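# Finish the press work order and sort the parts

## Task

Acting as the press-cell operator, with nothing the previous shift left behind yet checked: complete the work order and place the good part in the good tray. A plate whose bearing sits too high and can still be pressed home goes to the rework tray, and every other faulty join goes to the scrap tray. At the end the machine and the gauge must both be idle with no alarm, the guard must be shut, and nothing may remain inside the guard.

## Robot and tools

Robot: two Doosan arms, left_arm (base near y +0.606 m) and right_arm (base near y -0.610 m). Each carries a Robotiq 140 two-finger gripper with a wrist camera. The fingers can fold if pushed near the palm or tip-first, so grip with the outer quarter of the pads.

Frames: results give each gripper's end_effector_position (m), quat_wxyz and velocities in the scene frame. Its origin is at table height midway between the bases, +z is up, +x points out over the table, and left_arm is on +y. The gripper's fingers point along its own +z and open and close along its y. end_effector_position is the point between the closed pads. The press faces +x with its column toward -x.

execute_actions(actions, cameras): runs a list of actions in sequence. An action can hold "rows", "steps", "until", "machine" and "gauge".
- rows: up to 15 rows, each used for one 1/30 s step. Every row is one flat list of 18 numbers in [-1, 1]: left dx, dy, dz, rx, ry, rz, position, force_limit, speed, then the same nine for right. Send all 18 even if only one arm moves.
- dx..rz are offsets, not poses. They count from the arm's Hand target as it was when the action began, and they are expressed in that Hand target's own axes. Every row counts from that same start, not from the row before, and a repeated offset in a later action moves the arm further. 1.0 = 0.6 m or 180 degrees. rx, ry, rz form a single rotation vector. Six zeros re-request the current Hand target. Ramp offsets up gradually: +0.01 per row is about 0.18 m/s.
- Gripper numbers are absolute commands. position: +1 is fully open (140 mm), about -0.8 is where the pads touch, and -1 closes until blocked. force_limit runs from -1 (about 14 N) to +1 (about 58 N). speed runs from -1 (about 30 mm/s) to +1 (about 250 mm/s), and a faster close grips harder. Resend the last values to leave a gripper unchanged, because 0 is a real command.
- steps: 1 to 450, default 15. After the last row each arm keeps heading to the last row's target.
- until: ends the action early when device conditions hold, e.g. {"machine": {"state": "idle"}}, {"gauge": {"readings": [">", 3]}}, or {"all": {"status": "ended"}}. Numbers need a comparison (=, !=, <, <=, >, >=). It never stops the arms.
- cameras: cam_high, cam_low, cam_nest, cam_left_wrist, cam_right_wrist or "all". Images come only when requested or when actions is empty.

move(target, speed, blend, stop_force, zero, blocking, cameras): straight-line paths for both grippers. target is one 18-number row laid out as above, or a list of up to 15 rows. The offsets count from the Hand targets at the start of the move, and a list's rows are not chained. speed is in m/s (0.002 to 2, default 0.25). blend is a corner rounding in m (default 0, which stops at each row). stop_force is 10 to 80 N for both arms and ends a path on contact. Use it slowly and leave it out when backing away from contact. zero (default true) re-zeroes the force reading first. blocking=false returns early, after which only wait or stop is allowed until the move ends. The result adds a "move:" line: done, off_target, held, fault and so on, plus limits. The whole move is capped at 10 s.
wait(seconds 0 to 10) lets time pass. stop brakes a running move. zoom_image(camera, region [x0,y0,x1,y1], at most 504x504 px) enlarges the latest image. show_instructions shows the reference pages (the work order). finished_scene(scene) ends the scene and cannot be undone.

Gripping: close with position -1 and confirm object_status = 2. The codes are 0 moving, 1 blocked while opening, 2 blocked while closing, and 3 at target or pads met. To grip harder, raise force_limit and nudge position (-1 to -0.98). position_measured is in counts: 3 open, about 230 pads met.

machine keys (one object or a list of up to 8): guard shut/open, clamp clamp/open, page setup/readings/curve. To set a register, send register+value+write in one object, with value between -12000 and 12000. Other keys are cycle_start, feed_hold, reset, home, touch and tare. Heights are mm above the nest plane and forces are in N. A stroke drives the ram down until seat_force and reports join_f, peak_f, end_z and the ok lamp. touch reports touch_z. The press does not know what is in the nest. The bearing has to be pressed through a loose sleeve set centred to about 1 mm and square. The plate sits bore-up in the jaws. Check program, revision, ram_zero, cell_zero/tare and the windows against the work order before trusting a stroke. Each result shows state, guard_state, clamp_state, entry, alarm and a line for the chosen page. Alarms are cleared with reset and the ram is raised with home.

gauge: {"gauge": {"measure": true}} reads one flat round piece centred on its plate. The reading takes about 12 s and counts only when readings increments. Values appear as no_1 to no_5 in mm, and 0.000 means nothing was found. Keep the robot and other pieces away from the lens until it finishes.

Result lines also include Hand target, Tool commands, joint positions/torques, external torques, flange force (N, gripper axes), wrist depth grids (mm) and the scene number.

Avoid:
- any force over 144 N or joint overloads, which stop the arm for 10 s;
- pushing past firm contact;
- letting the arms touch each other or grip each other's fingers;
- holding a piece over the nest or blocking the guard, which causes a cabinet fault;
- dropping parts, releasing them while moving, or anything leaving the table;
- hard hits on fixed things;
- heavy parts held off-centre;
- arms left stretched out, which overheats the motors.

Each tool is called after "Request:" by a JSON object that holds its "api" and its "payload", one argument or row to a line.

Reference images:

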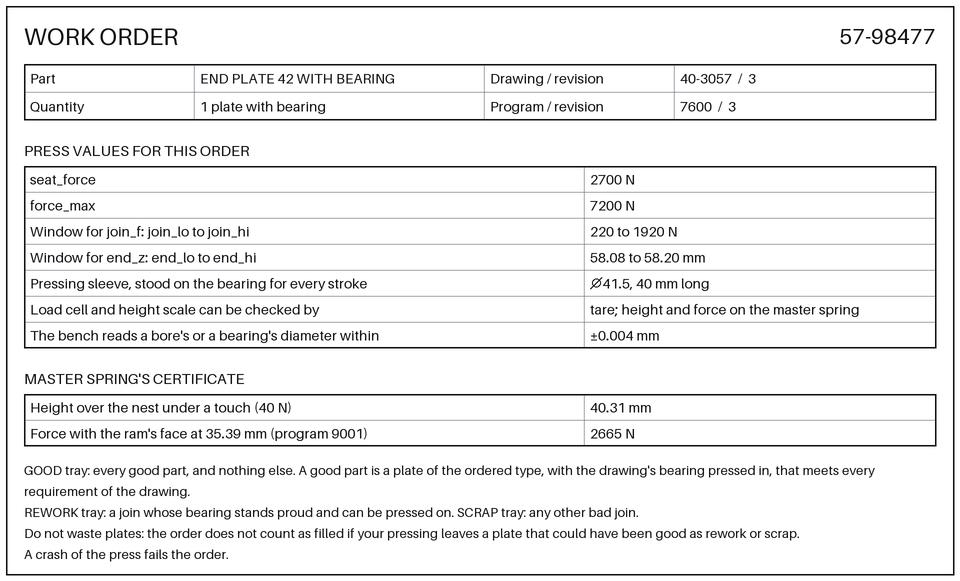

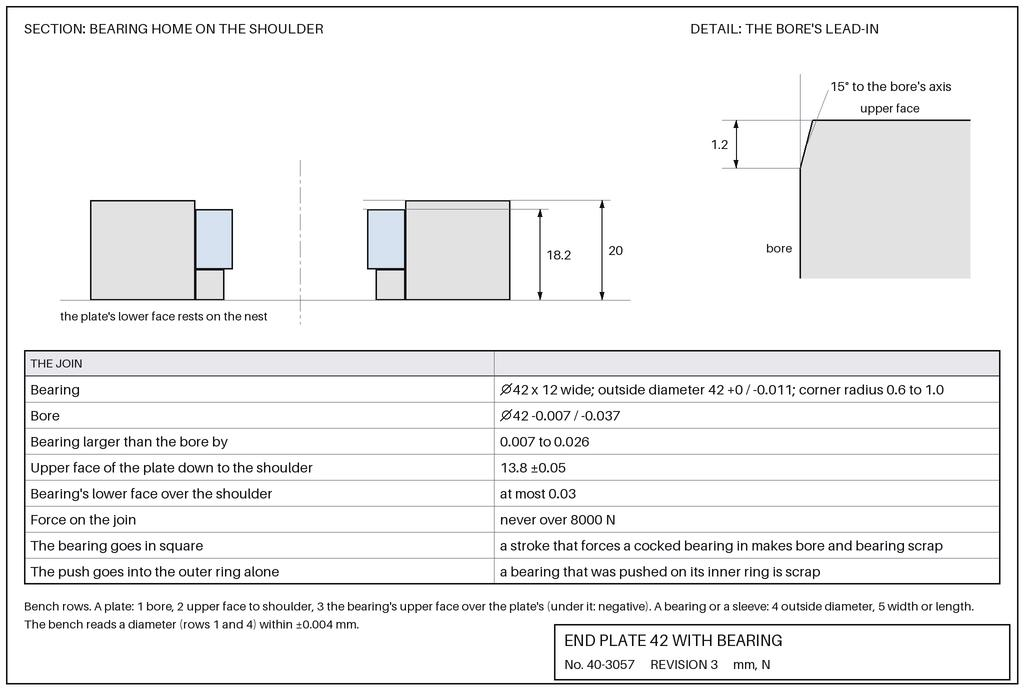

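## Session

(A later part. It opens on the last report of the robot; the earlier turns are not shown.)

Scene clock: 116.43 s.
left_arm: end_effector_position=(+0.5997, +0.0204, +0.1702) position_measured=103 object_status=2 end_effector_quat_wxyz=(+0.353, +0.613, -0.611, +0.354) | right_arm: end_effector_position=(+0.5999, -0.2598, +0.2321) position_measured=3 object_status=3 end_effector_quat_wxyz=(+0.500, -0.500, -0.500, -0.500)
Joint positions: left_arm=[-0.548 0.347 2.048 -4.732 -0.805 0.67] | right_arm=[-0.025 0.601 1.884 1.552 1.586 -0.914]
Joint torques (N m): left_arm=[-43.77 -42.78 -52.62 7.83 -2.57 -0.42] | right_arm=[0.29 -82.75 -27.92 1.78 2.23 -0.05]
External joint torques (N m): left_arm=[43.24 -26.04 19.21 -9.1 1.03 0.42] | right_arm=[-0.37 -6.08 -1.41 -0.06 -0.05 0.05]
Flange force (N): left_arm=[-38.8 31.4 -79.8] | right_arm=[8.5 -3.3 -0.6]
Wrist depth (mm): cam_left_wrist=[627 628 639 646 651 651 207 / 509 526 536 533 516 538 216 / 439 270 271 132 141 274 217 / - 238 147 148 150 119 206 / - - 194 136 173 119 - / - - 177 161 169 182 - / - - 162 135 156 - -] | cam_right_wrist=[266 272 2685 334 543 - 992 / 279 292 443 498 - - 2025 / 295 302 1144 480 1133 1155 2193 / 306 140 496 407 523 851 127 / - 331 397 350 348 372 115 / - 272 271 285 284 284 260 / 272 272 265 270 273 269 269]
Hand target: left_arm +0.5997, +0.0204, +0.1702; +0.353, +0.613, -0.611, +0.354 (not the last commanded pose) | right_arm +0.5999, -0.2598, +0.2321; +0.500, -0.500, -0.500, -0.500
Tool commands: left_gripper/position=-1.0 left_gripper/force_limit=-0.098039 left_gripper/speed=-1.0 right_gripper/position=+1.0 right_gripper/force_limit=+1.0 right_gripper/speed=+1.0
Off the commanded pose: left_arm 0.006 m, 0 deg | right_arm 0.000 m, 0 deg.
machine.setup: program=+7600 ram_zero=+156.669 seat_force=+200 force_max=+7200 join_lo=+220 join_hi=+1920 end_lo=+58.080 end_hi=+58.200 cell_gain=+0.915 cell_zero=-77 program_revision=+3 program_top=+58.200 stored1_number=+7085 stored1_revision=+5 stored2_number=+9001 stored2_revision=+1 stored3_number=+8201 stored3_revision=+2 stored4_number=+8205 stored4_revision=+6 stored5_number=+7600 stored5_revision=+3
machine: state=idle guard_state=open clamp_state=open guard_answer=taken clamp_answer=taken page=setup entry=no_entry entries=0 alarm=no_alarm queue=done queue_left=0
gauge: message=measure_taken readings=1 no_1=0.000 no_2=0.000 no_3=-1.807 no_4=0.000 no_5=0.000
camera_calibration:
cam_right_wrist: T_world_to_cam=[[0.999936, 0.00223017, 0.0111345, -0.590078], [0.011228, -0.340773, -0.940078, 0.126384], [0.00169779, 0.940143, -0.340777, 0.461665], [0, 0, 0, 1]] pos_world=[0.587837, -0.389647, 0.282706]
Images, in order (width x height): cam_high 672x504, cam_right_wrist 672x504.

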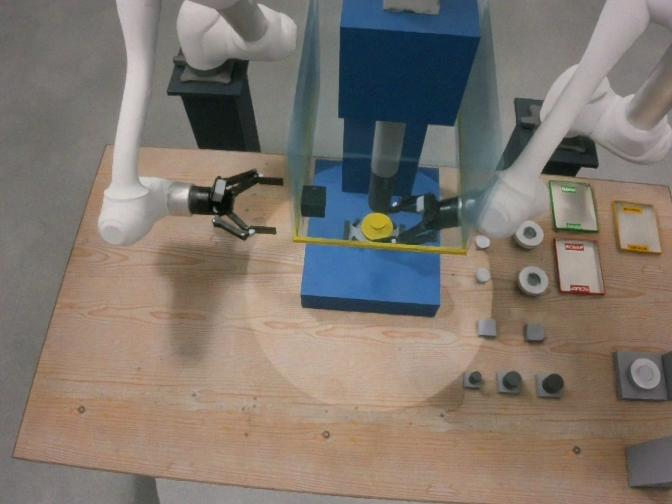

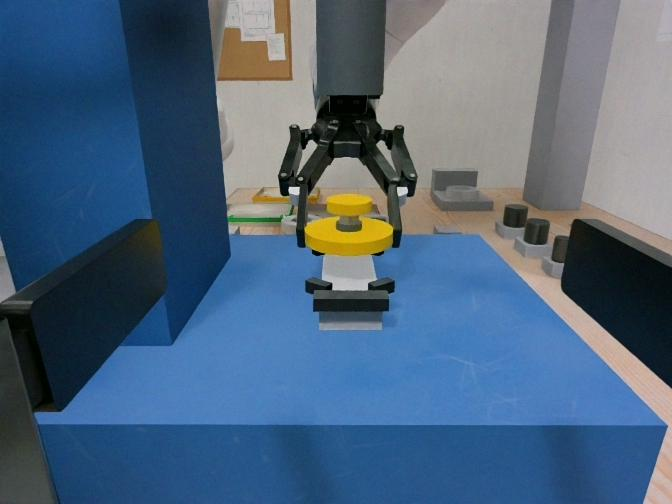

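Request:
{"api": "move", "payload": {
  "target": [-0.1195, 0, -0.3737, 0, 0, 0, -1, -0.1, -1, 0, 0, 0, 0, 0, 0, 1, 1, 1],
  "speed": 0.12,
  "cameras": ["cam_left_wrist", "cam_high"]
}}

Scene clock: 120.07 s.
left_arm: end_effector_position=(+0.5989, +0.2504, +0.2199) position_measured=103 object_status=2 end_effector_quat_wxyz=(+0.353, +0.613, -0.611, +0.354) | right_arm: end_effector_position=(+0.5999, -0.2598, +0.2321) position_measured=3 object_status=3 end_effector_quat_wxyz=(+0.500, -0.500, -0.500, -0.500)
Joint positions: left_arm=[-0.161 0.179 2.157 -4.438 -1.08 0.642] | right_arm=[-0.025 0.601 1.884 1.552 1.586 -0.914]
Joint torques (N m): left_arm=[-3.59 -53.29 -36.01 -3.85 -2.25 -0.39] | right_arm=[0.46 -82.63 -27.99 1.74 2.25 -0.09]
External joint torques (N m): left_arm=[3.3 0.77 1.99 1.3 0.78 0.39] | right_arm=[-0.61 -6.08 -1.48 0.01 -0.07 0.09]
Flange force (N): left_arm=[-5.8 1.0 -5.0] | right_arm=[8.6 -3.1 -0.9]
Wrist depth (mm): cam_left_wrist=[748 746 756 771 811 - 231 / 597 597 417 400 441 299 260 / 493 330 337 132 170 320 303 / 423 320 147 147 150 129 304 / - - - 135 138 119 - / - - 333 335 335 - - / - - 299 300 301 - -] | cam_right_wrist=[266 291 2779 333 2812 - 1013 / 280 277 462 351 - 1013 - / 295 308 1133 1106 1183 1112 2490 / 306 140 504 489 546 964 127 / - 137 373 351 410 349 115 / - 284 284 271 283 283 - / 272 272 271 266 270 269 -]
Hand target: left_arm +0.5989, +0.2504, +0.2200; +0.353, +0.613, -0.611, +0.354 | right_arm +0.5999, -0.2598, +0.2321; +0.500, -0.500, -0.500, -0.500
Off the commanded pose: left_arm 0.000 m, 0 deg | right_arm 0.000 m, 0 deg.
machine.setup: program=+7600 ram_zero=+156.669 seat_force=+200 force_max=+7200 join_lo=+220 join_hi=+1920 end_lo=+58.080 end_hi=+58.200 cell_gain=+0.915 cell_zero=-77 program_revision=+3 program_top=+58.200 stored1_number=+7085 stored1_revision=+5 stored2_number=+9001 stored2_revision=+1 stored3_number=+8201 stored3_revision=+2 stored4_number=+8205 stored4_revision=+6 stored5_number=+7600 stored5_revision=+3
machine: state=idle guard_state=open clamp_state=open guard_answer=taken clamp_answer=taken page=setup entry=no_entry entries=0 alarm=no_alarm queue=done queue_left=0
gauge: message=measure_taken readings=1 no_1=0.000 no_2=0.000 no_3=-1.807 no_4=0.000 no_5=0.000
move: done
camera_calibration:
cam_left_wrist: T_world_to_cam=[[-0.999884, -0.00696766, 0.01358, 0.604582], [-0.014075, 0.765081, -0.64378, -0.0412244], [-0.00590416, -0.643897, -0.76509, 0.476474], [0, 0, 0, 1]] pos_world=[0.606744, 0.342553, 0.329796]
Images, in order (width x height): cam_high 672x504, cam_left_wrist 672x504.

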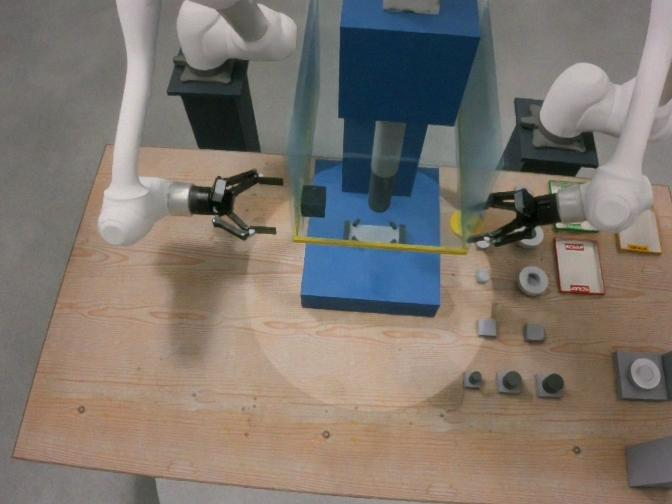

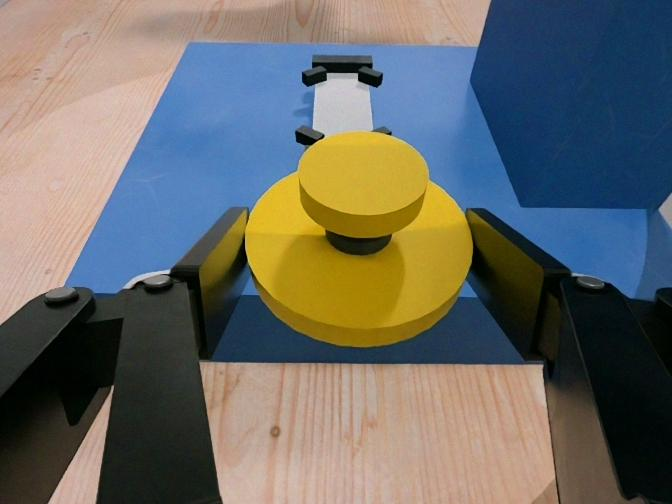

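Request:
{"api": "move", "payload": {
  "target": [-0.2108, -0.1518, -0.5318, 0.2118, -0.0221, -0.1329, -1, -0.1, -1, 0, 0, 0, 0, 0, 0, 1, 1, 1],
  "speed": 0.25
}}

Request:
{"api": "move", "payload": {
  "target": [0, 0, 0, 0.3676, 0, -0.2498, -1, -0.1, -1, 0, 0, 0, 0, 0, 0, 1, 1, 1],
  "speed": 0.25
}}

Scene clock: 122.97 s.
left_arm: end_effector_position=(+0.6888, +0.5903, +0.2697) position_measured=103 object_status=2 end_effector_quat_wxyz=(+0.179, +0.817, -0.337, +0.433) | right_arm: end_effector_position=(+0.5999, -0.2598, +0.2321) position_measured=3 object_status=3 end_effector_quat_wxyz=(+0.500, -0.500, -0.500, -0.500)
Joint positions: left_arm=[0.374 -0.018 2.214 -4.396 -0.9 0.371] | right_arm=[-0.025 0.601 1.884 1.552 1.586 -0.914]
Joint torques (N m): left_arm=[-3.31 -36.98 -40.23 -3.92 -1.29 -0.41] | right_arm=[0.73 -82.7 -28.1 1.77 2.21 -0.03]
External joint torques (N m): left_arm=[3.11 1.37 2.42 1.14 0.44 0.41] | right_arm=[-0.86 -5.74 -1.13 -0.04 -0.04 0.03]
Flange force (N): left_arm=[-7.2 -1.8 -4.1] | right_arm=[8.0 -3.6 -1.3]
Wrist depth (mm): cam_left_wrist=[- 1492 720 756 758 763 826 / - 620 628 628 630 651 476 / 539 536 467 131 529 535 470 / 465 486 147 147 150 140 478 / - - 408 138 138 119 - / - - 378 382 374 - - / - - 344 345 344 - -] | cam_right_wrist=[266 314 2779 336 - - - / 280 292 452 335 - - - / 295 303 1127 1166 1166 - - / 306 137 602 491 512 848 127 / - 331 - 353 392 371 115 / - 285 271 273 271 283 272 / 272 272 272 271 270 269 274]
Hand target: left_arm +0.6888, +0.5904, +0.2697; +0.179, +0.817, -0.337, +0.433 | right_arm +0.5999, -0.2598, +0.2321; +0.500, -0.500, -0.500, -0.500
Off the commanded pose: left_arm 0.000 m, 0 deg | right_arm 0.000 m, 0 deg.
machine.setup: program=+7600 ram_zero=+156.669 seat_force=+200 force_max=+7200 join_lo=+220 join_hi=+1920 end_lo=+58.080 end_hi=+58.200 cell_gain=+0.915 cell_zero=-77 program_revision=+3 program_top=+58.200 stored1_number=+7085 stored1_revision=+5 stored2_number=+9001 stored2_revision=+1 stored3_number=+8201 stored3_revision=+2 stored4_number=+8205 stored4_revision=+6 stored5_number=+7600 stored5_revision=+3
machine: state=idle guard_state=open clamp_state=open guard_answer=taken clamp_answer=taken page=setup entry=no_entry entries=0 alarm=no_alarm queue=done queue_left=0
gauge: message=measure_taken readings=1 no_1=0.000 no_2=0.000 no_3=-1.807 no_4=0.000 no_5=0.000
move: done

Scene clock: 126.30 s.
left_arm: end_effector_position=(+0.6888, +0.5904, +0.2697) position_measured=103 object_status=2 end_effector_quat_wxyz=(-0.141, +0.842, +0.267, +0.446) | right_arm: end_effector_position=(+0.5999, -0.2598, +0.2321) position_measured=3 object_status=3 end_effector_quat_wxyz=(+0.500, -0.500, -0.500, -0.500)
Joint positions: left_arm=[-0.478 -0.067 2.259 -5.038 0.91 -0.372] | right_arm=[-0.025 0.601 1.884 1.552 1.586 -0.914]
Joint torques (N m): left_arm=[-3.34 -30.54 -40.68 4.14 1.59 -0.45] | right_arm=[0.63 -82.86 -27.97 1.76 2.27 0.01]
External joint torques (N m): left_arm=[3.19 -0.14 2.75 -1.29 -0.76 0.45] | right_arm=[-0.73 -5.76 -1.3 -0.03 -0.1 -0.01]
Flange force (N): left_arm=[2.9 -7.6 4.3] | right_arm=[8.0 -3.3 -1.1]
Wrist depth (mm): cam_left_wrist=[1821 2181 1700 736 - - - / 1959 1959 608 635 585 630 1250 / 1640 559 522 132 530 540 540 / 484 481 147 147 150 129 476 / - - 404 138 139 119 - / - - 378 381 380 - - / - - 344 343 346 - -] | cam_right_wrist=[265 291 764 333 - - - / 279 294 2626 2845 2779 - - / 295 303 514 2951 1133 1138 2320 / 306 137 509 483 - 869 127 / - 128 346 350 353 327 115 / - 284 284 284 284 283 - / - 271 266 271 270 270 270]
Hand target: left_arm +0.6888, +0.5904, +0.2697; -0.141, +0.842, +0.267, +0.446 | right_arm +0.5999, -0.2598, +0.2321; +0.500, -0.500, -0.500, -0.500
Off the commanded pose: left_arm 0.000 m, 0 deg | right_arm 0.000 m, 0 deg.
machine.setup: program=+7600 ram_zero=+156.669 seat_force=+200 force_max=+7200 join_lo=+220 join_hi=+1920 end_lo=+58.080 end_hi=+58.200 cell_gain=+0.915 cell_zero=-77 program_revision=+3 program_top=+58.200 stored1_number=+7085 stored1_revision=+5 stored2_number=+9001 stored2_revision=+1 stored3_number=+8201 stored3_revision=+2 stored4_number=+8205 stored4_revision=+6 stored5_number=+7600 stored5_revision=+3
machine: state=idle guard_state=open clamp_state=open guard_answer=taken clamp_answer=taken page=setup entry=no_entry entries=0 alarm=no_alarm queue=done queue_left=0
gauge: message=measure_taken readings=1 no_1=0.000 no_2=0.000 no_3=-1.807 no_4=0.000 no_5=0.000
move: done

Request:
{"api": "move", "payload": {
  "target": [-0.1633, 0.156, 0.2032, 0, 0, 0, -1, -0.1, -1, 0, 0, 0, 0, 0, 0, 1, 1, 1],
  "speed": 0.2
}}

Request:
{"api": "move", "payload": {
  "target": [-0.0183, 0.0818, -0.0568, -0.5887, 0.0129, 0.3694, -1, -0.1, -1, 0, 0, 0, 0, 0, 0, 1, 1, 1],
  "speed": 0.25,
  "cameras": ["cam_left_wrist", "cam_high"]
}}

Scene clock: 128.40 s.
left_arm: end_effector_position=(+0.7801, +0.5401, +0.1202) position_measured=103 object_status=2 end_effector_quat_wxyz=(-0.141, +0.842, +0.267, +0.446) | right_arm: end_effector_position=(+0.5999, -0.2598, +0.2321) position_measured=3 object_status=3 end_effector_quat_wxyz=(+0.500, -0.500, -0.500, -0.500)
Joint positions: left_arm=[-0.476 0.301 2.201 -4.781 0.846 -0.767] | right_arm=[-0.025 0.601 1.884 1.552 1.586 -0.914]
Joint torques (N m): left_arm=[-2.87 -60.12 -32.06 2.31 2.81 -0.33] | right_arm=[0.67 -82.39 -28.19 1.8 2.25 0.01]
External joint torques (N m): left_arm=[2.93 -1.01 2.11 -0.88 -1.19 0.33] | right_arm=[-0.81 -6.36 -1.2 -0.06 -0.07 -0.01]
Flange force (N): left_arm=[4.1 -6.3 0.9] | right_arm=[8.8 -4.1 -1.3]
Wrist depth (mm): cam_left_wrist=[1779 - 462 446 446 463 446 / 383 354 334 374 385 388 391 / 328 328 319 131 322 281 322 / 288 296 147 147 151 114 292 / - - 247 136 143 119 - / - - 231 233 232 - - / - - 211 212 212 - -] | cam_right_wrist=[265 293 657 334 2570 - - / 280 293 449 707 - 1013 - / 295 303 507 1219 1166 - - / 307 140 455 483 875 830 127 / - 331 373 350 372 386 115 / - 298 284 283 283 294 - / - 272 271 271 271 269 267]
Hand target: left_arm +0.7801, +0.5401, +0.1202; -0.141, +0.842, +0.267, +0.446 | right_arm +0.5999, -0.2598, +0.2321; +0.500, -0.500, -0.500, -0.500
Off the commanded pose: left_arm 0.000 m, 0 deg | right_arm 0.000 m, 0 deg.
machine.setup: program=+7600 ram_zero=+156.669 seat_force=+200 force_max=+7200 join_lo=+220 join_hi=+1920 end_lo=+58.080 end_hi=+58.200 cell_gain=+0.915 cell_zero=-77 program_revision=+3 program_top=+58.200 stored1_number=+7085 stored1_revision=+5 stored2_number=+9001 stored2_revision=+1 stored3_number=+8201 stored3_revision=+2 stored4_number=+8205 stored4_revision=+6 stored5_number=+7600 stored5_revision=+3
machine: state=idle guard_state=open clamp_state=open guard_answer=taken clamp_answer=taken page=setup entry=no_entry entries=0 alarm=no_alarm queue=done queue_left=0
gauge: message=measure_taken readings=1 no_1=0.000 no_2=0.000 no_3=-1.807 no_4=0.000 no_5=0.000
move: done

Scene clock: 133.30 s.
left_arm: end_effector_position=(+0.7803, +0.4802, +0.1303) position_measured=103 object_status=2 end_effector_quat_wxyz=(+0.353, +0.613, -0.612, +0.354) | right_arm: end_effector_position=(+0.5999, -0.2598, +0.2321) position_measured=3 object_status=3 end_effector_quat_wxyz=(+0.500, -0.500, -0.500, -0.500)
Joint positions: left_arm=[0.22 0.539 1.826 -1.075 1.32 -2.363] | right_arm=[-0.025 0.601 1.884 1.552 1.586 -0.914]
Joint torques (N m): left_arm=[-3.07 -82.6 -27.63 -1.27 3.09 -0.44] | right_arm=[0.96 -82.4 -27.86 1.76 2.22 -0.05]
External joint torques (N m): left_arm=[3.23 1.73 0.98 1.05 -1.38 0.44] | right_arm=[-1.13 -6.08 -1.52 -0.01 -0.05 0.05]
Flange force (N): left_arm=[-5.4 1.6 -1.8] | right_arm=[8.6 -3.1 -1.7]
Wrist depth (mm): cam_left_wrist=[539 544 547 570 - 371 - / 434 434 436 439 411 411 414 / 360 342 362 132 354 357 359 / 258 281 149 147 151 140 316 / - - - 136 142 119 - / - - 230 237 243 - - / - - 217 217 219 - -] | cam_right_wrist=[264 293 1072 334 - - - / 280 343 448 355 1008 1117 - / 296 302 455 1207 1122 1067 - / 306 140 452 483 547 833 127 / - 333 349 350 348 349 115 / - 284 284 284 283 283 - / 271 272 271 269 271 270 -]
Hand target: left_arm +0.7803, +0.4802, +0.1303; +0.354, +0.613, -0.612, +0.354 | right_arm +0.5999, -0.2598, +0.2321; +0.500, -0.500, -0.500, -0.500
Off the commanded pose: left_arm 0.000 m, 0 deg | right_arm 0.000 m, 0 deg.
machine.setup: program=+7600 ram_zero=+156.669 seat_force=+200 force_max=+7200 join_lo=+220 join_hi=+1920 end_lo=+58.080 end_hi=+58.200 cell_gain=+0.915 cell_zero=-77 program_revision=+3 program_top=+58.200 stored1_number=+7085 stored1_revision=+5 stored2_number=+9001 stored2_revision=+1 stored3_number=+8201 stored3_revision=+2 stored4_number=+8205 stored4_revision=+6 stored5_number=+7600 stored5_revision=+3
machine: state=idle guard_state=open clamp_state=open guard_answer=taken clamp_answer=taken page=setup entry=no_entry entries=0 alarm=no_alarm queue=done queue_left=0
gauge: message=measure_taken readings=1 no_1=0.000 no_2=0.000 no_3=-1.807 no_4=0.000 no_5=0.000
move: done
camera_calibration:
cam_left_wrist: T_world_to_cam=[[-0.999883, -0.00561292, 0.0142584, 0.788142], [-0.0134715, 0.765418, -0.643392, -0.272928], [-0.00730232, -0.643509, -0.765404, 0.557921], [0, 0, 0, 1]] pos_world=[0.788447, 0.572355, 0.240198]
Images, in order (width x height): cam_high 672x504, cam_left_wrist 672x504.

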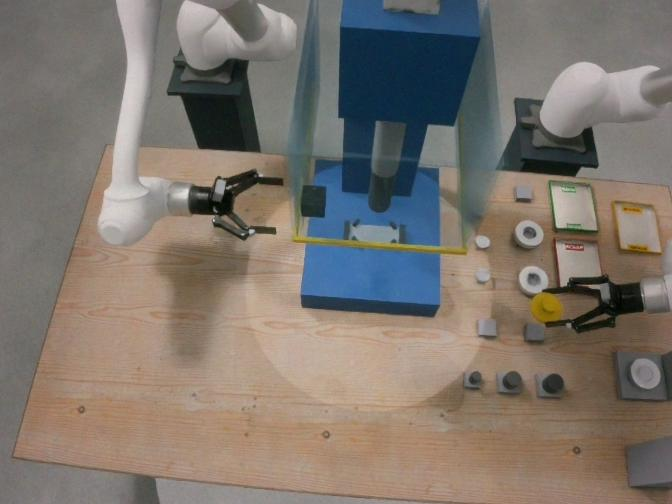

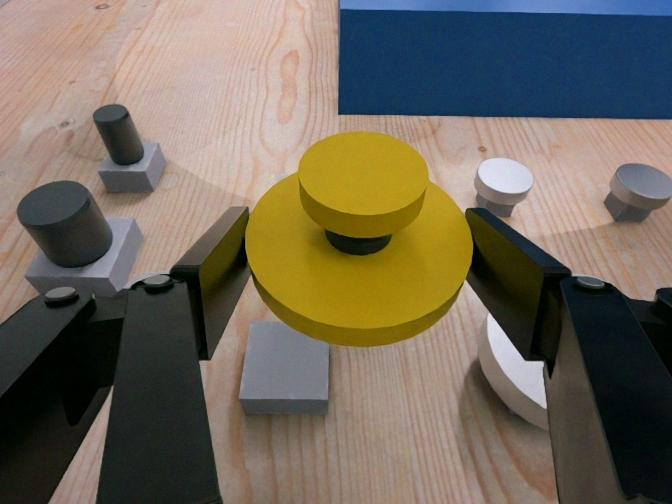

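Request:
{"api": "move", "payload": {
  "target": [
    [0.2758, 0.3013, 0.2453, 0, 0, 0, -1, -0.1, -1, 0, 0, 0, 0, 0, 0, 1, 1, 1],
    [0.4435, 0.3013, 0.6392, 0, 0, 0, -1, -0.1, -1, 0, 0, 0, 0, 0, 0, 1, 1, 1]
  ],
  "speed": [0.25, 0.12],
  "blend": [0.04, 0],
  "cameras": ["cam_left_wrist", "cam_nest", "cam_right_wrist"]
}}

Scene clock: 137.13 s.
left_arm: end_effector_position=(+0.6005, +0.0148, +0.1693) position_measured=103 object_status=2 end_effector_quat_wxyz=(+0.353, +0.613, -0.612, +0.354) | right_arm: end_effector_position=(+0.5999, -0.2598, +0.2321) position_measured=3 object_status=3 end_effector_quat_wxyz=(+0.500, -0.500, -0.500, -0.500)
Joint positions: left_arm=[-0.554 0.353 2.041 -1.592 0.801 -2.474] | right_arm=[-0.025 0.601 1.884 1.552 1.586 -0.914]
Joint torques (N m): left_arm=[-4.11 -67.92 -30.08 -2.28 2.76 -0.45] | right_arm=[0.71 -82.59 -28.17 1.75 2.23 0.02]
External joint torques (N m): left_arm=[4.47 4.62 3.06 0.88 -1.27 0.45] | right_arm=[-0.82 -6.12 -1.23 -0.02 -0.05 -0.02]
Flange force (N): left_arm=[-9.3 -4.0 -1.5] | right_arm=[8.4 -3.8 -1.3]
Wrist depth (mm): cam_left_wrist=[625 630 630 644 640 642 1943 / 499 515 506 528 532 529 217 / 436 268 269 132 263 273 218 / 230 236 147 147 150 141 198 / - - 192 136 138 119 - / - - 175 159 160 - - / - - 161 131 135 - -] | cam_right_wrist=[265 291 718 336 - - - / 279 292 707 500 - - 2439 / 296 301 735 479 517 1177 1975 / 306 140 455 394 576 807 127 / - 331 380 350 372 372 115 / - 285 283 284 284 284 258 / 272 272 271 270 270 270 -]
Hand target: left_arm +0.6005, +0.0147, +0.1693; +0.354, +0.613, -0.612, +0.354 | right_arm +0.5999, -0.2598, +0.2321; +0.500, -0.500, -0.500, -0.500
Off the commanded pose: left_arm 0.000 m, 0 deg | right_arm 0.000 m, 0 deg.
machine.setup: program=+7600 ram_zero=+156.669 seat_force=+200 force_max=+7200 join_lo=+220 join_hi=+1920 end_lo=+58.080 end_hi=+58.200 cell_gain=+0.915 cell_zero=-77 program_revision=+3 program_top=+58.200 stored1_number=+7085 stored1_revision=+5 stored2_number=+9001 stored2_revision=+1 stored3_number=+8201 stored3_revision=+2 stored4_number=+8205 stored4_revision=+6 stored5_number=+7600 stored5_revision=+3
machine: state=idle guard_state=open clamp_state=open guard_answer=taken clamp_answer=taken page=setup entry=no_entry entries=0 alarm=no_alarm queue=done queue_left=0
gauge: message=measure_taken readings=1 no_1=0.000 no_2=0.000 no_3=-1.807 no_4=0.000 no_5=0.000
move: done
camera_calibration:
cam_left_wrist: T_world_to_cam=[[-0.999883, -0.00547125, 0.0142695, 0.605177], [-0.0133702, 0.76542, -0.643392, 0.105906], [-0.00740199, -0.643508, -0.765404, 0.287031], [0, 0, 0, 1]] pos_world=[0.608647, 0.106955, 0.279198]
cam_right_wrist: T_world_to_cam=[[0.999936, 0.00223017, 0.0111345, -0.590078], [0.011228, -0.340773, -0.940078, 0.126384], [0.00169779, 0.940143, -0.340777, 0.461665], [0, 0, 0, 1]] pos_world=[0.587837, -0.389647, 0.282706]
Images, in order (width x height): cam_nest 672x504, cam_left_wrist 672x504, cam_right_wrist 672x504.

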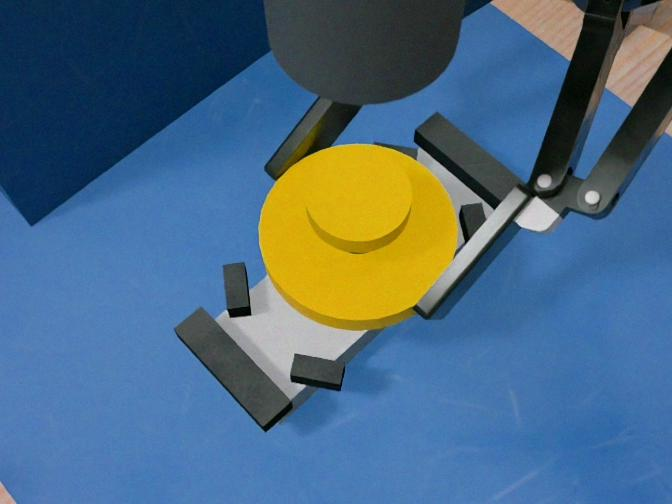

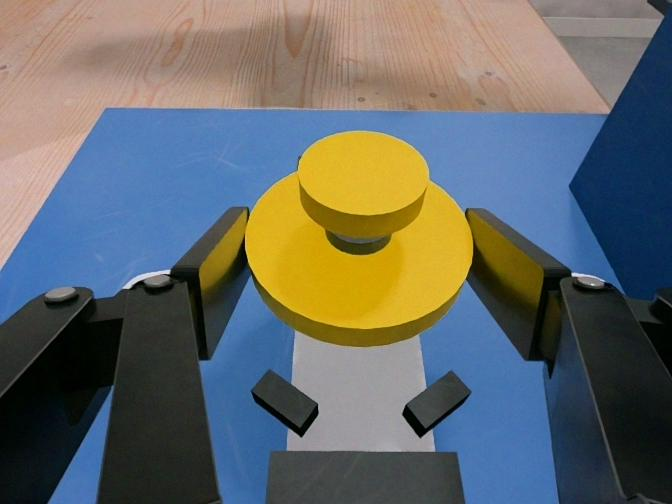

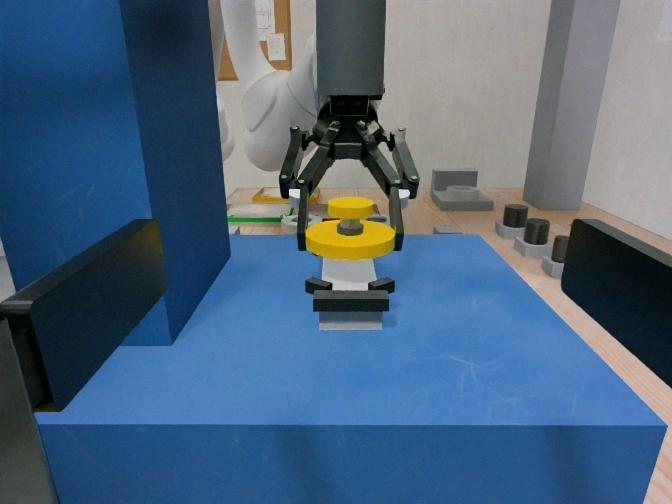

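Request:
{"api": "move", "payload": {
  "target": [-0.0505, 0, 0.0292, 0, 0, 0, -1, -0.1, -1, 0, 0, 0, 0, 0, 0, 1, 1, 1],
  "speed": 0.015,
  "stop_force": 10,
  "cameras": ["cam_left_wrist", "cam_nest", "cam_right_wrist"]
}}

Scene clock: 140.53 s.
left_arm: end_effector_position=(+0.6006, +0.0145, +0.1381) position_measured=103 object_status=2 end_effector_quat_wxyz=(+0.354, +0.613, -0.612, +0.354) | right_arm: end_effector_position=(+0.5999, -0.2598, +0.2321) position_measured=3 object_status=3 end_effector_quat_wxyz=(+0.500, -0.500, -0.500, -0.500)
Joint positions: left_arm=[-0.555 0.396 2.057 -1.65 0.804 -2.392] | right_arm=[-0.025 0.601 1.884 1.552 1.586 -0.914]
Joint torques (N m): left_arm=[-4.96 -47.62 -18.15 0.31 -2.06 -0.71] | right_arm=[0.52 -82.88 -27.87 1.8 2.22 0.05]
External joint torques (N m): left_arm=[4.89 -17.7 -6.89 -1.81 3.72 0.71] | right_arm=[-0.69 -5.67 -1.54 -0.06 -0.05 -0.05]
Flange force (N): left_arm=[13.0 2.8 -22.3] | right_arm=[7.8 -2.7 -1.1]
Wrist depth (mm): cam_left_wrist=[556 563 564 567 574 577 2289 / 484 265 266 208 261 263 218 / 211 222 208 131 170 226 218 / 190 195 149 145 150 129 194 / - - 166 135 138 119 - / - - 145 126 127 - - / - - 128 104 106 - -] | cam_right_wrist=[265 292 705 333 - - - / 280 292 685 524 - 1077 - / 296 296 724 510 1155 1183 1867 / 306 140 496 445 498 827 127 / - 332 373 351 372 349 115 / - 285 283 271 284 283 - / 272 264 271 269 271 269 -]
Hand target: left_arm +0.6006, +0.0145, +0.1381; +0.354, +0.613, -0.612, +0.354 (not the last commanded pose) | right_arm +0.5999, -0.2598, +0.2321; +0.500, -0.500, -0.500, -0.500
Off the commanded pose: left_arm 0.004 m, 0 deg | right_arm 0.000 m, 0 deg.
machine.setup: program=+7600 ram_zero=+156.669 seat_force=+200 force_max=+7200 join_lo=+220 join_hi=+1920 end_lo=+58.080 end_hi=+58.200 cell_gain=+0.915 cell_zero=-77 program_revision=+3 program_top=+58.200 stored1_number=+7085 stored1_revision=+5 stored2_number=+9001 stored2_revision=+1 stored3_number=+8201 stored3_revision=+2 stored4_number=+8205 stored4_revision=+6 stored5_number=+7600 stored5_revision=+3
machine: state=idle guard_state=open clamp_state=open guard_answer=taken clamp_answer=taken page=setup entry=no_entry entries=0 alarm=no_alarm queue=done queue_left=0
gauge: message=measure_taken readings=1 no_1=0.000 no_2=0.000 no_3=-1.807 no_4=0.000 no_5=0.000
move: contact (left_arm)
camera_calibration:
cam_left_wrist: T_world_to_cam=[[-0.999885, -0.00538782, 0.0142073, 0.60563], [-0.0132701, 0.765099, -0.643776, 0.0860652], [-0.00740145, -0.64389, -0.765082, 0.26284], [0, 0, 0, 1]] pos_world=[0.608647, 0.106655, 0.247897]
cam_right_wrist: T_world_to_cam=[[0.999936, 0.00223017, 0.0111345, -0.590078], [0.011228, -0.340773, -0.940078, 0.126384], [0.00169779, 0.940143, -0.340777, 0.461665], [0, 0, 0, 1]] pos_world=[0.587837, -0.389647, 0.282706]
Images, in order (width x height): cam_nest 672x504, cam_left_wrist 672x504, cam_right_wrist 672x504.

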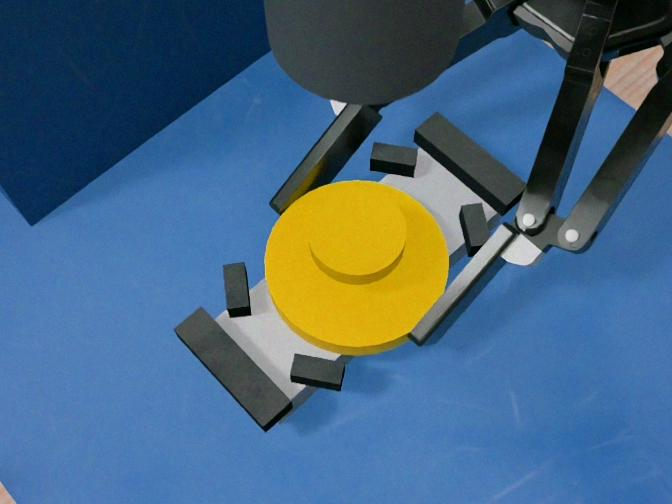

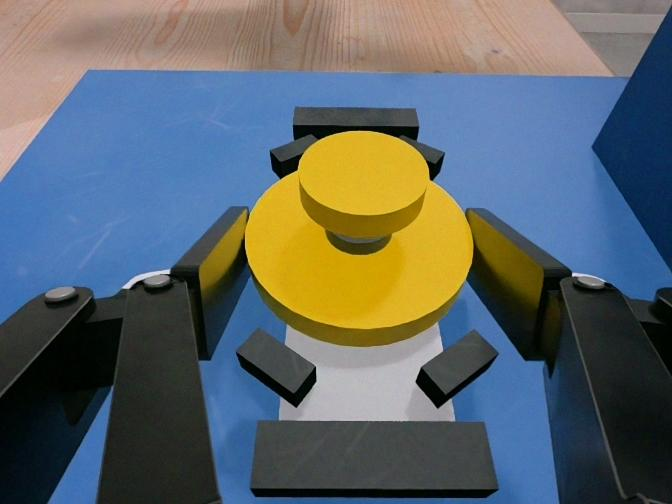

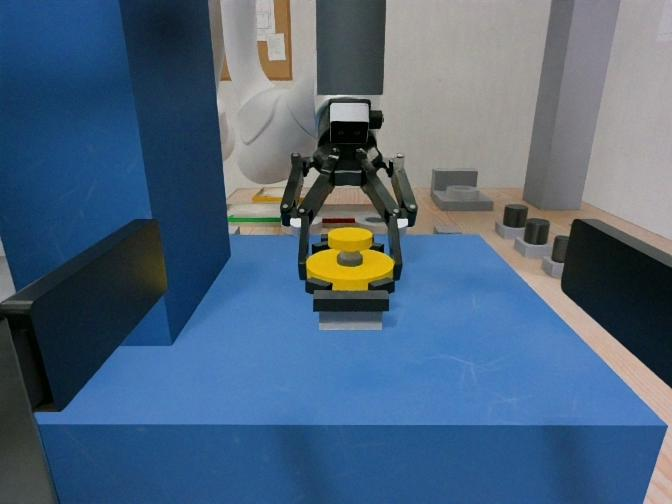

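Request:
{"api": "move", "payload": {
  "target": [
    [0, 0, 0, 0, 0, 0, 0.42, -0.1, -1, 0, 0, 0, 0, 0, 0, 1, 1, 1],
    [0, 0, -0.1667, 0, 0, 0, 0.42, -0.1, -1, 0, 0, 0, 0, 0, 0, 1, 1, 1],
    [-0.1735, 0, -0.507, 0, 0, 0, 0.42, -0.1, -1, 0, 0, 0, 0, 0, 0, 1, 1, 1]
  ],
  "speed": [0.05, 0.1, 0.25],
  "blend": [0, 0.02, 0]
}}

Request:
{"api": "execute_actions", "payload": {
  "actions": [
    {"machine": {"clamp": "clamp"}, "steps": 60}
  ],
  "cameras": ["cam_nest", "cam_right_wrist", "cam_left_wrist"]
}}

Scene clock: 144.20 s.
left_arm: end_effector_position=(+0.6000, +0.3300, +0.1998) position_measured=76 object_status=3 end_effector_quat_wxyz=(+0.354, +0.613, -0.612, +0.354) | right_arm: end_effector_position=(+0.5999, -0.2598, +0.2321) position_measured=3 object_status=3 end_effector_quat_wxyz=(+0.500, -0.500, -0.500, -0.500)
Joint positions: left_arm=[-0.006 0.203 2.177 -1.221 1.172 -2.416] | right_arm=[-0.025 0.601 1.884 1.552 1.586 -0.914]
Joint torques (N m): left_arm=[-1.89 -45.02 -25.75 -0.6 1.58 -0.44] | right_arm=[0.71 -83.1 -27.96 1.77 2.24 -0.01]
External joint torques (N m): left_arm=[1.8 -2.65 -0.71 -0.06 0.03 0.44] | right_arm=[-0.84 -5.79 -1.61 -0.02 -0.07 0.01]
Flange force (N): left_arm=[1.0 2.3 -4.8] | right_arm=[8.1 -2.7 -1.2]
Wrist depth (mm): cam_left_wrist=[696 692 448 388 470 349 299 / 556 581 393 387 - 352 365 / 464 - 326 - - 333 - / 409 115 160 390 381 140 403 / - - 352 354 355 137 - / - - 300 312 308 316 - / - - 280 282 283 283 -] | cam_right_wrist=[264 293 2598 335 - - - / 281 292 - 764 3145 - - / 295 301 455 1160 1320 1122 2234 / - 140 490 448 540 836 127 / - 331 - 353 372 372 115 / - 273 284 283 284 284 286 / 272 272 266 270 270 269 -]
Hand target: left_arm +0.6000, +0.3301, +0.1997; +0.354, +0.613, -0.612, +0.354 | right_arm +0.5999, -0.2598, +0.2321; +0.500, -0.500, -0.500, -0.500
Off the commanded pose: left_arm 0.000 m, 0 deg | right_arm 0.000 m, 0 deg.
machine.setup: program=+7600 ram_zero=+156.669 seat_force=+200 force_max=+7200 join_lo=+220 join_hi=+1920 end_lo=+58.080 end_hi=+58.200 cell_gain=+0.915 cell_zero=-77 program_revision=+3 program_top=+58.200 stored1_number=+7085 stored1_revision=+5 stored2_number=+9001 stored2_revision=+1 stored3_number=+8201 stored3_revision=+2 stored4_number=+8205 stored4_revision=+6 stored5_number=+7600 stored5_revision=+3
machine: state=idle guard_state=open clamp_state=open guard_answer=taken clamp_answer=taken page=setup entry=no_entry entries=0 alarm=no_alarm queue=done queue_left=0
gauge: message=measure_taken readings=1 no_1=0.000 no_2=0.000 no_3=-1.807 no_4=0.000 no_5=0.000
move: done

Scene clock: 146.40 s.
left_arm: end_effector_position=(+0.6000, +0.3301, +0.1997) position_measured=76 object_status=3 end_effector_quat_wxyz=(+0.354, +0.613, -0.612, +0.354) | right_arm: end_effector_position=(+0.5999, -0.2598, +0.2321) position_measured=3 object_status=3 end_effector_quat_wxyz=(+0.500, -0.500, -0.500, -0.500)
Joint positions: left_arm=[-0.006 0.204 2.177 -1.221 1.172 -2.416] | right_arm=[-0.025 0.601 1.884 1.552 1.586 -0.914]
Joint torques (N m): left_arm=[-2.93 -44.64 -26 -0.68 1.58 -0.43] | right_arm=[0.38 -82.34 -27.82 1.73 2.24 -0.06]
External joint torques (N m): left_arm=[2.9 -3.05 -0.49 0.03 0.03 0.43] | right_arm=[-0.51 -6.3 -1.49 0 -0.07 0.06]
Flange force (N): left_arm=[0.3 3.2 -7.0] | right_arm=[8.9 -3.4 -0.7]
Wrist depth (mm): cam_left_wrist=[699 703 - 390 484 323 308 / 559 568 383 376 - 363 361 / 462 - 327 - 317 338 336 / 413 115 351 - 364 141 392 / - - 352 353 355 137 - / - - 300 314 307 315 - / - - 281 282 282 282 -] | cam_right_wrist=[265 291 972 335 2516 - 956 / 286 292 1000 752 2812 - - / 293 298 1106 1328 2880 1350 - / - 137 449 445 538 888 127 / - 331 346 355 371 - 115 / - 285 271 270 284 284 262 / 272 272 271 270 268 270 269]
Hand target: left_arm +0.6000, +0.3301, +0.1997; +0.354, +0.613, -0.612, +0.354 | right_arm +0.5999, -0.2598, +0.2321; +0.500, -0.500, -0.500, -0.500
Tool commands: left_gripper/position=+0.42 left_gripper/force_limit=-0.1 left_gripper/speed=-1.0 right_gripper/position=+1.0 right_gripper/force_limit=+1.0 right_gripper/speed=+1.0
Off the commanded pose: left_arm 0.000 m, 0 deg | right_arm 0.000 m, 0 deg.
machine.setup: program=+7600 ram_zero=+156.669 seat_force=+200 force_max=+7200 join_lo=+220 join_hi=+1920 end_lo=+58.080 end_hi=+58.200 cell_gain=+0.915 cell_zero=-77 program_revision=+3 program_top=+58.200 stored1_number=+7085 stored1_revision=+5 stored2_number=+9001 stored2_revision=+1 stored3_number=+8201 stored3_revision=+2 stored4_number=+8205 stored4_revision=+6 stored5_number=+7600 stored5_revision=+3
machine: state=idle guard_state=open clamp_state=clamped guard_answer=taken clamp_answer=taken page=setup entry=no_entry entries=0 alarm=no_alarm queue=done queue_left=0
gauge: message=measure_taken readings=1 no_1=0.000 no_2=0.000 no_3=-1.807 no_4=0.000 no_5=0.000
camera_calibration:
cam_left_wrist: T_world_to_cam=[[-0.999885, -0.00538782, 0.0142073, 0.605953], [-0.0132701, 0.765099, -0.643776, -0.115686], [-0.00740145, -0.64389, -0.765082, 0.513254], [0, 0, 0, 1]] pos_world=[0.608147, 0.422255, 0.309597]
cam_right_wrist: T_world_to_cam=[[0.999936, 0.00223017, 0.0111345, -0.590078], [0.011228, -0.340773, -0.940078, 0.126384], [0.00169779, 0.940143, -0.340777, 0.461665], [0, 0, 0, 1]] pos_world=[0.587837, -0.389647, 0.282706]
Images, in order (width x height): cam_nest 672x504, cam_left_wrist 672x504, cam_right_wrist 672x504.

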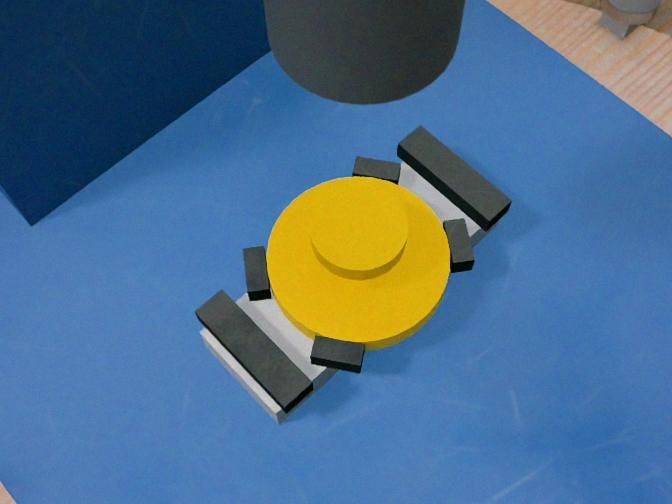

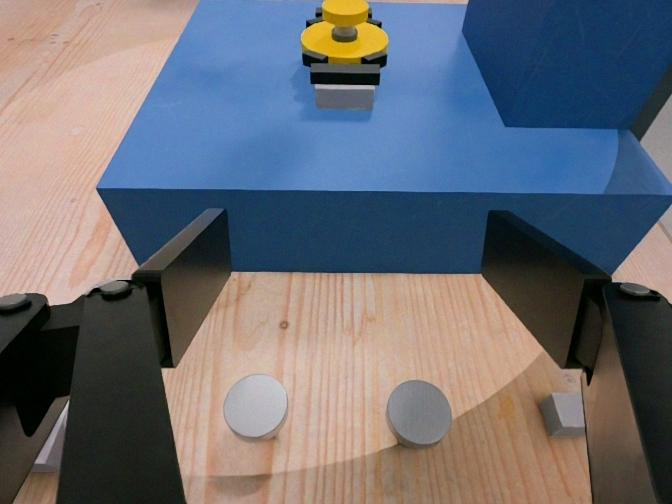

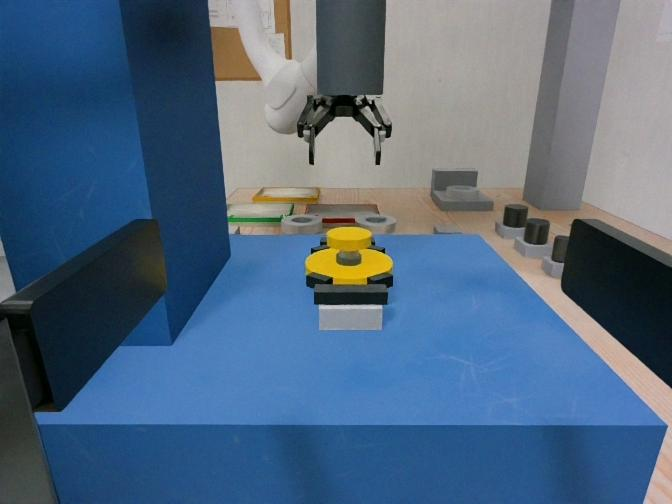

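Request:
{"api": "execute_actions", "payload": {
  "actions": [
    {"machine": [{"guard": "shut", "page": "readings"}, {"tare": true}, {"touch": true}], "steps": 90}
  ]
}}

Scene clock: 149.87 s.
left_arm: end_effector_position=(+0.6000, +0.3301, +0.1997) position_measured=76 object_status=3 end_effector_quat_wxyz=(+0.354, +0.613, -0.612, +0.354) | right_arm: end_effector_position=(+0.5999, -0.2598, +0.2321) position_measured=3 object_status=3 end_effector_quat_wxyz=(+0.500, -0.500, -0.500, -0.500)
Joint positions: left_arm=[-0.006 0.204 2.177 -1.221 1.172 -2.416] | right_arm=[-0.025 0.601 1.884 1.552 1.586 -0.914]
Joint torques (N m): left_arm=[-2.98 -44.89 -25.81 -0.62 1.59 -0.41] | right_arm=[0.27 -82.08 -27.8 1.76 2.23 -0.03]
External joint torques (N m): left_arm=[2.82 -2.48 -0.61 -0.03 0.02 0.41] | right_arm=[-0.42 -6.27 -1.47 -0.03 -0.06 0.03]
Flange force (N): left_arm=[-0.2 2.2 -6.4] | right_arm=[8.8 -3.4 -0.7]
Wrist depth (mm): cam_left_wrist=[692 707 512 388 453 324 308 / 554 378 - 369 400 349 351 / 467 303 306 323 303 - 294 / 410 114 352 - - 141 391 / - - 352 354 354 137 - / - - 297 313 308 317 - / - - 281 281 282 284 -] | cam_right_wrist=[266 273 2276 332 - - 2276 / 279 292 - 355 - - - / 295 282 - 1081 1172 - - / 306 140 501 447 589 805 127 / - 137 369 356 - 350 115 / - 260 260 259 259 259 259 / 271 271 271 270 274 270 275]
Hand target: left_arm +0.6000, +0.3301, +0.1997; +0.354, +0.613, -0.612, +0.354 | right_arm +0.5999, -0.2598, +0.2321; +0.500, -0.500, -0.500, -0.500
Tool commands: left_gripper/position=+0.42 left_gripper/force_limit=-0.1 left_gripper/speed=-1.0 right_gripper/position=+1.0 right_gripper/force_limit=+1.0 right_gripper/speed=+1.0
Off the commanded pose: left_arm 0.000 m, 0 deg | right_arm 0.000 m, 0 deg.
machine.readings: force=+0 touch_z=+0.000 join_f=+821 peak_f=+9967 end_z=+57.966 ok=+0 pos_z=+152.931 cycles=+1
machine: state=busy guard_state=shut clamp_state=clamped guard_answer=taken clamp_answer=taken page=readings entry=taken entries=2 alarm=no_alarm queue=running queue_left=0
gauge: message=measure_taken readings=1 no_1=0.000 no_2=0.000 no_3=-1.807 no_4=0.000 no_5=0.000

Request:
{"api": "move", "payload": {
  "target": [
    [-0.2427, -0.3, -0.187, 0, 0, 0, 0.42, -0.1, -1, 0, 0, 0, 0, 0, 0, 1, 1, 1],
    [-0.3072, -0.3, -0.2653, 0.5774, 0, -0.3333, 0.42, -0.1, -1, 0, 0, 0, 0, 0, 0, 1, 1, 1]
  ],
  "speed": [0.3, 0.3],
  "blend": [0.02, 0]
}}

Scene clock: 155.23 s.
left_arm: end_effector_position=(+0.7795, +0.5604, +0.1194) position_measured=76 object_status=3 end_effector_quat_wxyz=(-0.130, +0.836, +0.225, +0.483) | right_arm: end_effector_position=(+0.5999, -0.2598, +0.2321) position_measured=3 object_status=3 end_effector_quat_wxyz=(+0.500, -0.500, -0.500, -0.500)
Joint positions: left_arm=[-0.439 0.294 2.279 -4.545 0.833 -0.911] | right_arm=[-0.025 0.601 1.884 1.552 1.586 -0.914]
Joint torques (N m): left_arm=[-2.77 -55.21 -27.23 0.96 1.97 -0.57] | right_arm=[0.46 -82.79 -27.94 1.77 2.26 -0.07]
External joint torques (N m): left_arm=[2.64 -3.33 -0.7 -0.22 -0.05 0.57] | right_arm=[-0.59 -5.75 -1.35 -0.03 -0.09 0.07]
Flange force (N): left_arm=[8.9 -4.2 -1.6] | right_arm=[8.1 -3.1 -0.9]
Wrist depth (mm): cam_left_wrist=[- 364 522 500 470 503 - / 396 343 340 403 417 420 425 / 343 333 318 349 349 349 338 / 296 298 289 298 300 162 299 / - - 260 260 260 137 - / - - 232 232 232 232 - / - - 208 208 209 208 -] | cam_right_wrist=[265 292 2812 334 2812 - - / 280 293 720 353 2543 1207 2134 / 295 344 451 380 1133 1112 2078 / 307 140 457 411 532 791 127 / - 332 371 355 378 347 115 / - 260 259 259 260 259 252 / 272 272 271 270 271 269 268]
Hand target: left_arm +0.7795, +0.5604, +0.1194; -0.130, +0.836, +0.225, +0.483 | right_arm +0.5999, -0.2598, +0.2321; +0.500, -0.500, -0.500, -0.500
Off the commanded pose: left_arm 0.000 m, 0 deg | right_arm 0.000 m, 0 deg.
machine.readings: force=+0 touch_z=+0.000 join_f=+821 peak_f=+9967 end_z=+57.966 ok=+0 pos_z=+88.531 cycles=+1
machine: state=busy guard_state=shut clamp_state=clamped guard_answer=taken clamp_answer=taken page=readings entry=taken entries=2 alarm=no_alarm queue=running queue_left=0
gauge: message=measure_taken readings=1 no_1=0.000 no_2=0.000 no_3=-1.807 no_4=0.000 no_5=0.000
move: done

Request:
{"api": "move", "payload": {
  "target": [
    [0.0773, -0.1668, 0.193, 0, 0, 0, 0.42, -0.1, -1, 0, 0, 0, 0, 0, 0, 1, 1, 1],
    [0.0785, -0.1668, 0.3592, 0, 0, 0, 0.42, -0.1, -1, 0, 0, 0, 0, 0, 0, 1, 1, 1]
  ],
  "speed": [0.25, 0.1],
  "blend": [0.015, 0],
  "cameras": ["cam_left_wrist"]
}}

Scene clock: 157.50 s.
left_arm: end_effector_position=(+0.9110, +0.7523, +0.0523) position_measured=76 object_status=3 end_effector_quat_wxyz=(-0.130, +0.836, +0.225, +0.483) | right_arm: end_effector_position=(+0.5999, -0.2598, +0.2321) position_measured=3 object_status=3 end_effector_quat_wxyz=(+0.500, -0.500, -0.500, -0.500)
Joint positions: left_arm=[-0.019 0.504 2.126 -4.032 0.659 -1.116] | right_arm=[-0.025 0.601 1.884 1.552 1.586 -0.914]
Joint torques (N m): left_arm=[-2.5 -73.24 -25.97 -0.7 2.15 -0.48] | right_arm=[0.97 -82.8 -28.05 1.78 2.17 -0.11]
External joint torques (N m): left_arm=[2.1 -3.85 0.06 0.04 0.03 0.48] | right_arm=[-1.13 -5.63 -1.34 -0.05 -0.01 0.1]
Flange force (N): left_arm=[5.9 -4.3 -4.5] | right_arm=[8.0 -3.0 -1.8]
Wrist depth (mm): cam_left_wrist=[- 169 - 365 297 - 918 / - - - 294 294 276 295 / - - 192 175 252 245 247 / - 149 155 153 151 161 210 / - - 147 131 139 148 - / - - 140 137 138 160 - / - - 146 129 124 147 -] | cam_right_wrist=[- 292 2656 332 845 2656 - / - 291 462 353 816 - 2193 / 295 297 - 374 1138 - 2320 / 306 140 457 446 498 547 127 / - 331 372 356 371 349 115 / - 260 259 259 259 260 259 / 272 272 271 270 270 269 267]
Hand target: left_arm +0.9111, +0.7523, +0.0522; -0.130, +0.836, +0.225, +0.483 | right_arm +0.5999, -0.2598, +0.2321; +0.500, -0.500, -0.500, -0.500
Off the commanded pose: left_arm 0.000 m, 0 deg | right_arm 0.000 m, 0 deg.
machine.readings: force=+0 touch_z=+0.000 join_f=+821 peak_f=+9967 end_z=+57.966 ok=+0 pos_z=+61.331 cycles=+1
machine: state=busy guard_state=shut clamp_state=clamped guard_answer=taken clamp_answer=taken page=readings entry=taken entries=2 alarm=no_alarm queue=running queue_left=0
gauge: message=measure_taken readings=1 no_1=0.000 no_2=0.000 no_3=-1.807 no_4=0.000 no_5=0.000
move: done
camera_calibration:
cam_left_wrist: T_world_to_cam=[[0.504655, -0.863206, 0.0140981, 0.196011], [-0.65688, -0.394526, -0.64254, 0.929114], [0.560206, 0.315001, -0.766122, -0.563786], [0, 0, 0, 1]] pos_world=[0.827235, 0.71335, 0.1623]
Images, in order (width x height): cam_left_wrist 672x504.

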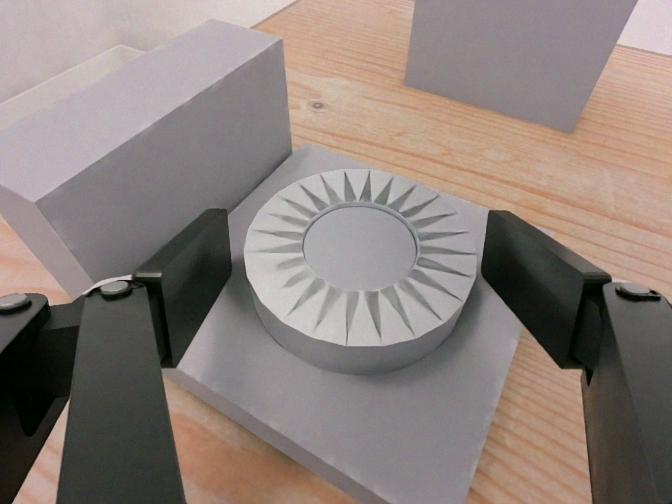

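Request:
{"api": "execute_actions", "payload": {
  "actions": [
    {"rows": [[0,0,0,0,0,0,-1,-0.1,-1,0,0,0,0,0,0,1,1,1]], "steps": 60}
  ]
}}

Scene clock: 159.77 s.
left_arm: end_effector_position=(+0.9111, +0.7523, +0.0522) position_measured=103 object_status=2 end_effector_quat_wxyz=(-0.130, +0.836, +0.225, +0.483) | right_arm: end_effector_position=(+0.5999, -0.2598, +0.2321) position_measured=3 object_status=3 end_effector_quat_wxyz=(+0.500, -0.500, -0.500, -0.500)
Joint positions: left_arm=[-0.019 0.504 2.126 -4.032 0.659 -1.116] | right_arm=[-0.025 0.601 1.884 1.552 1.586 -0.914]
Joint torques (N m): left_arm=[-0.15 -66.36 -22.72 -1.41 0.96 -0.28] | right_arm=[0.91 -82.74 -27.96 1.75 2.26 -0.03]
External joint torques (N m): left_arm=[-0.14 -9.62 -3.01 0.73 1.21 0.28] | right_arm=[-1.12 -5.06 -1.19 -0.02 -0.11 0.03]
Flange force (N): left_arm=[10.7 -2.4 -10.2] | right_arm=[7.1 -2.8 -1.6]
Wrist depth (mm): cam_left_wrist=[1976 - - 367 - - - / - - 180 293 282 274 296 / - 152 187 175 254 245 246 / - - 146 153 153 140 211 / - - 146 132 139 128 - / - - 140 138 138 144 - / - - 146 129 124 147 -] | cam_right_wrist=[265 293 2626 333 781 - 2008 / 282 291 449 353 - - - / 295 299 441 1067 1117 1144 - / 306 137 464 447 560 816 127 / - 331 358 354 371 349 115 / - 261 260 259 260 259 260 / 271 271 271 271 269 270 276]
Hand target: left_arm +0.9111, +0.7523, +0.0522; -0.130, +0.836, +0.225, +0.483 | right_arm +0.5999, -0.2598, +0.2321; +0.500, -0.500, -0.500, -0.500
Off the commanded pose: left_arm 0.000 m, 0 deg | right_arm 0.000 m, 0 deg.
machine.readings: force=+0 touch_z=+0.000 join_f=+821 peak_f=+9967 end_z=+57.966 ok=+0 pos_z=+102.111 cycles=+1
machine: state=busy guard_state=shut clamp_state=clamped guard_answer=taken clamp_answer=taken page=readings entry=taken entries=2 alarm=no_alarm queue=running queue_left=0
gauge: message=measure_taken readings=1 no_1=0.000 no_2=0.000 no_3=-1.807 no_4=0.000 no_5=0.000


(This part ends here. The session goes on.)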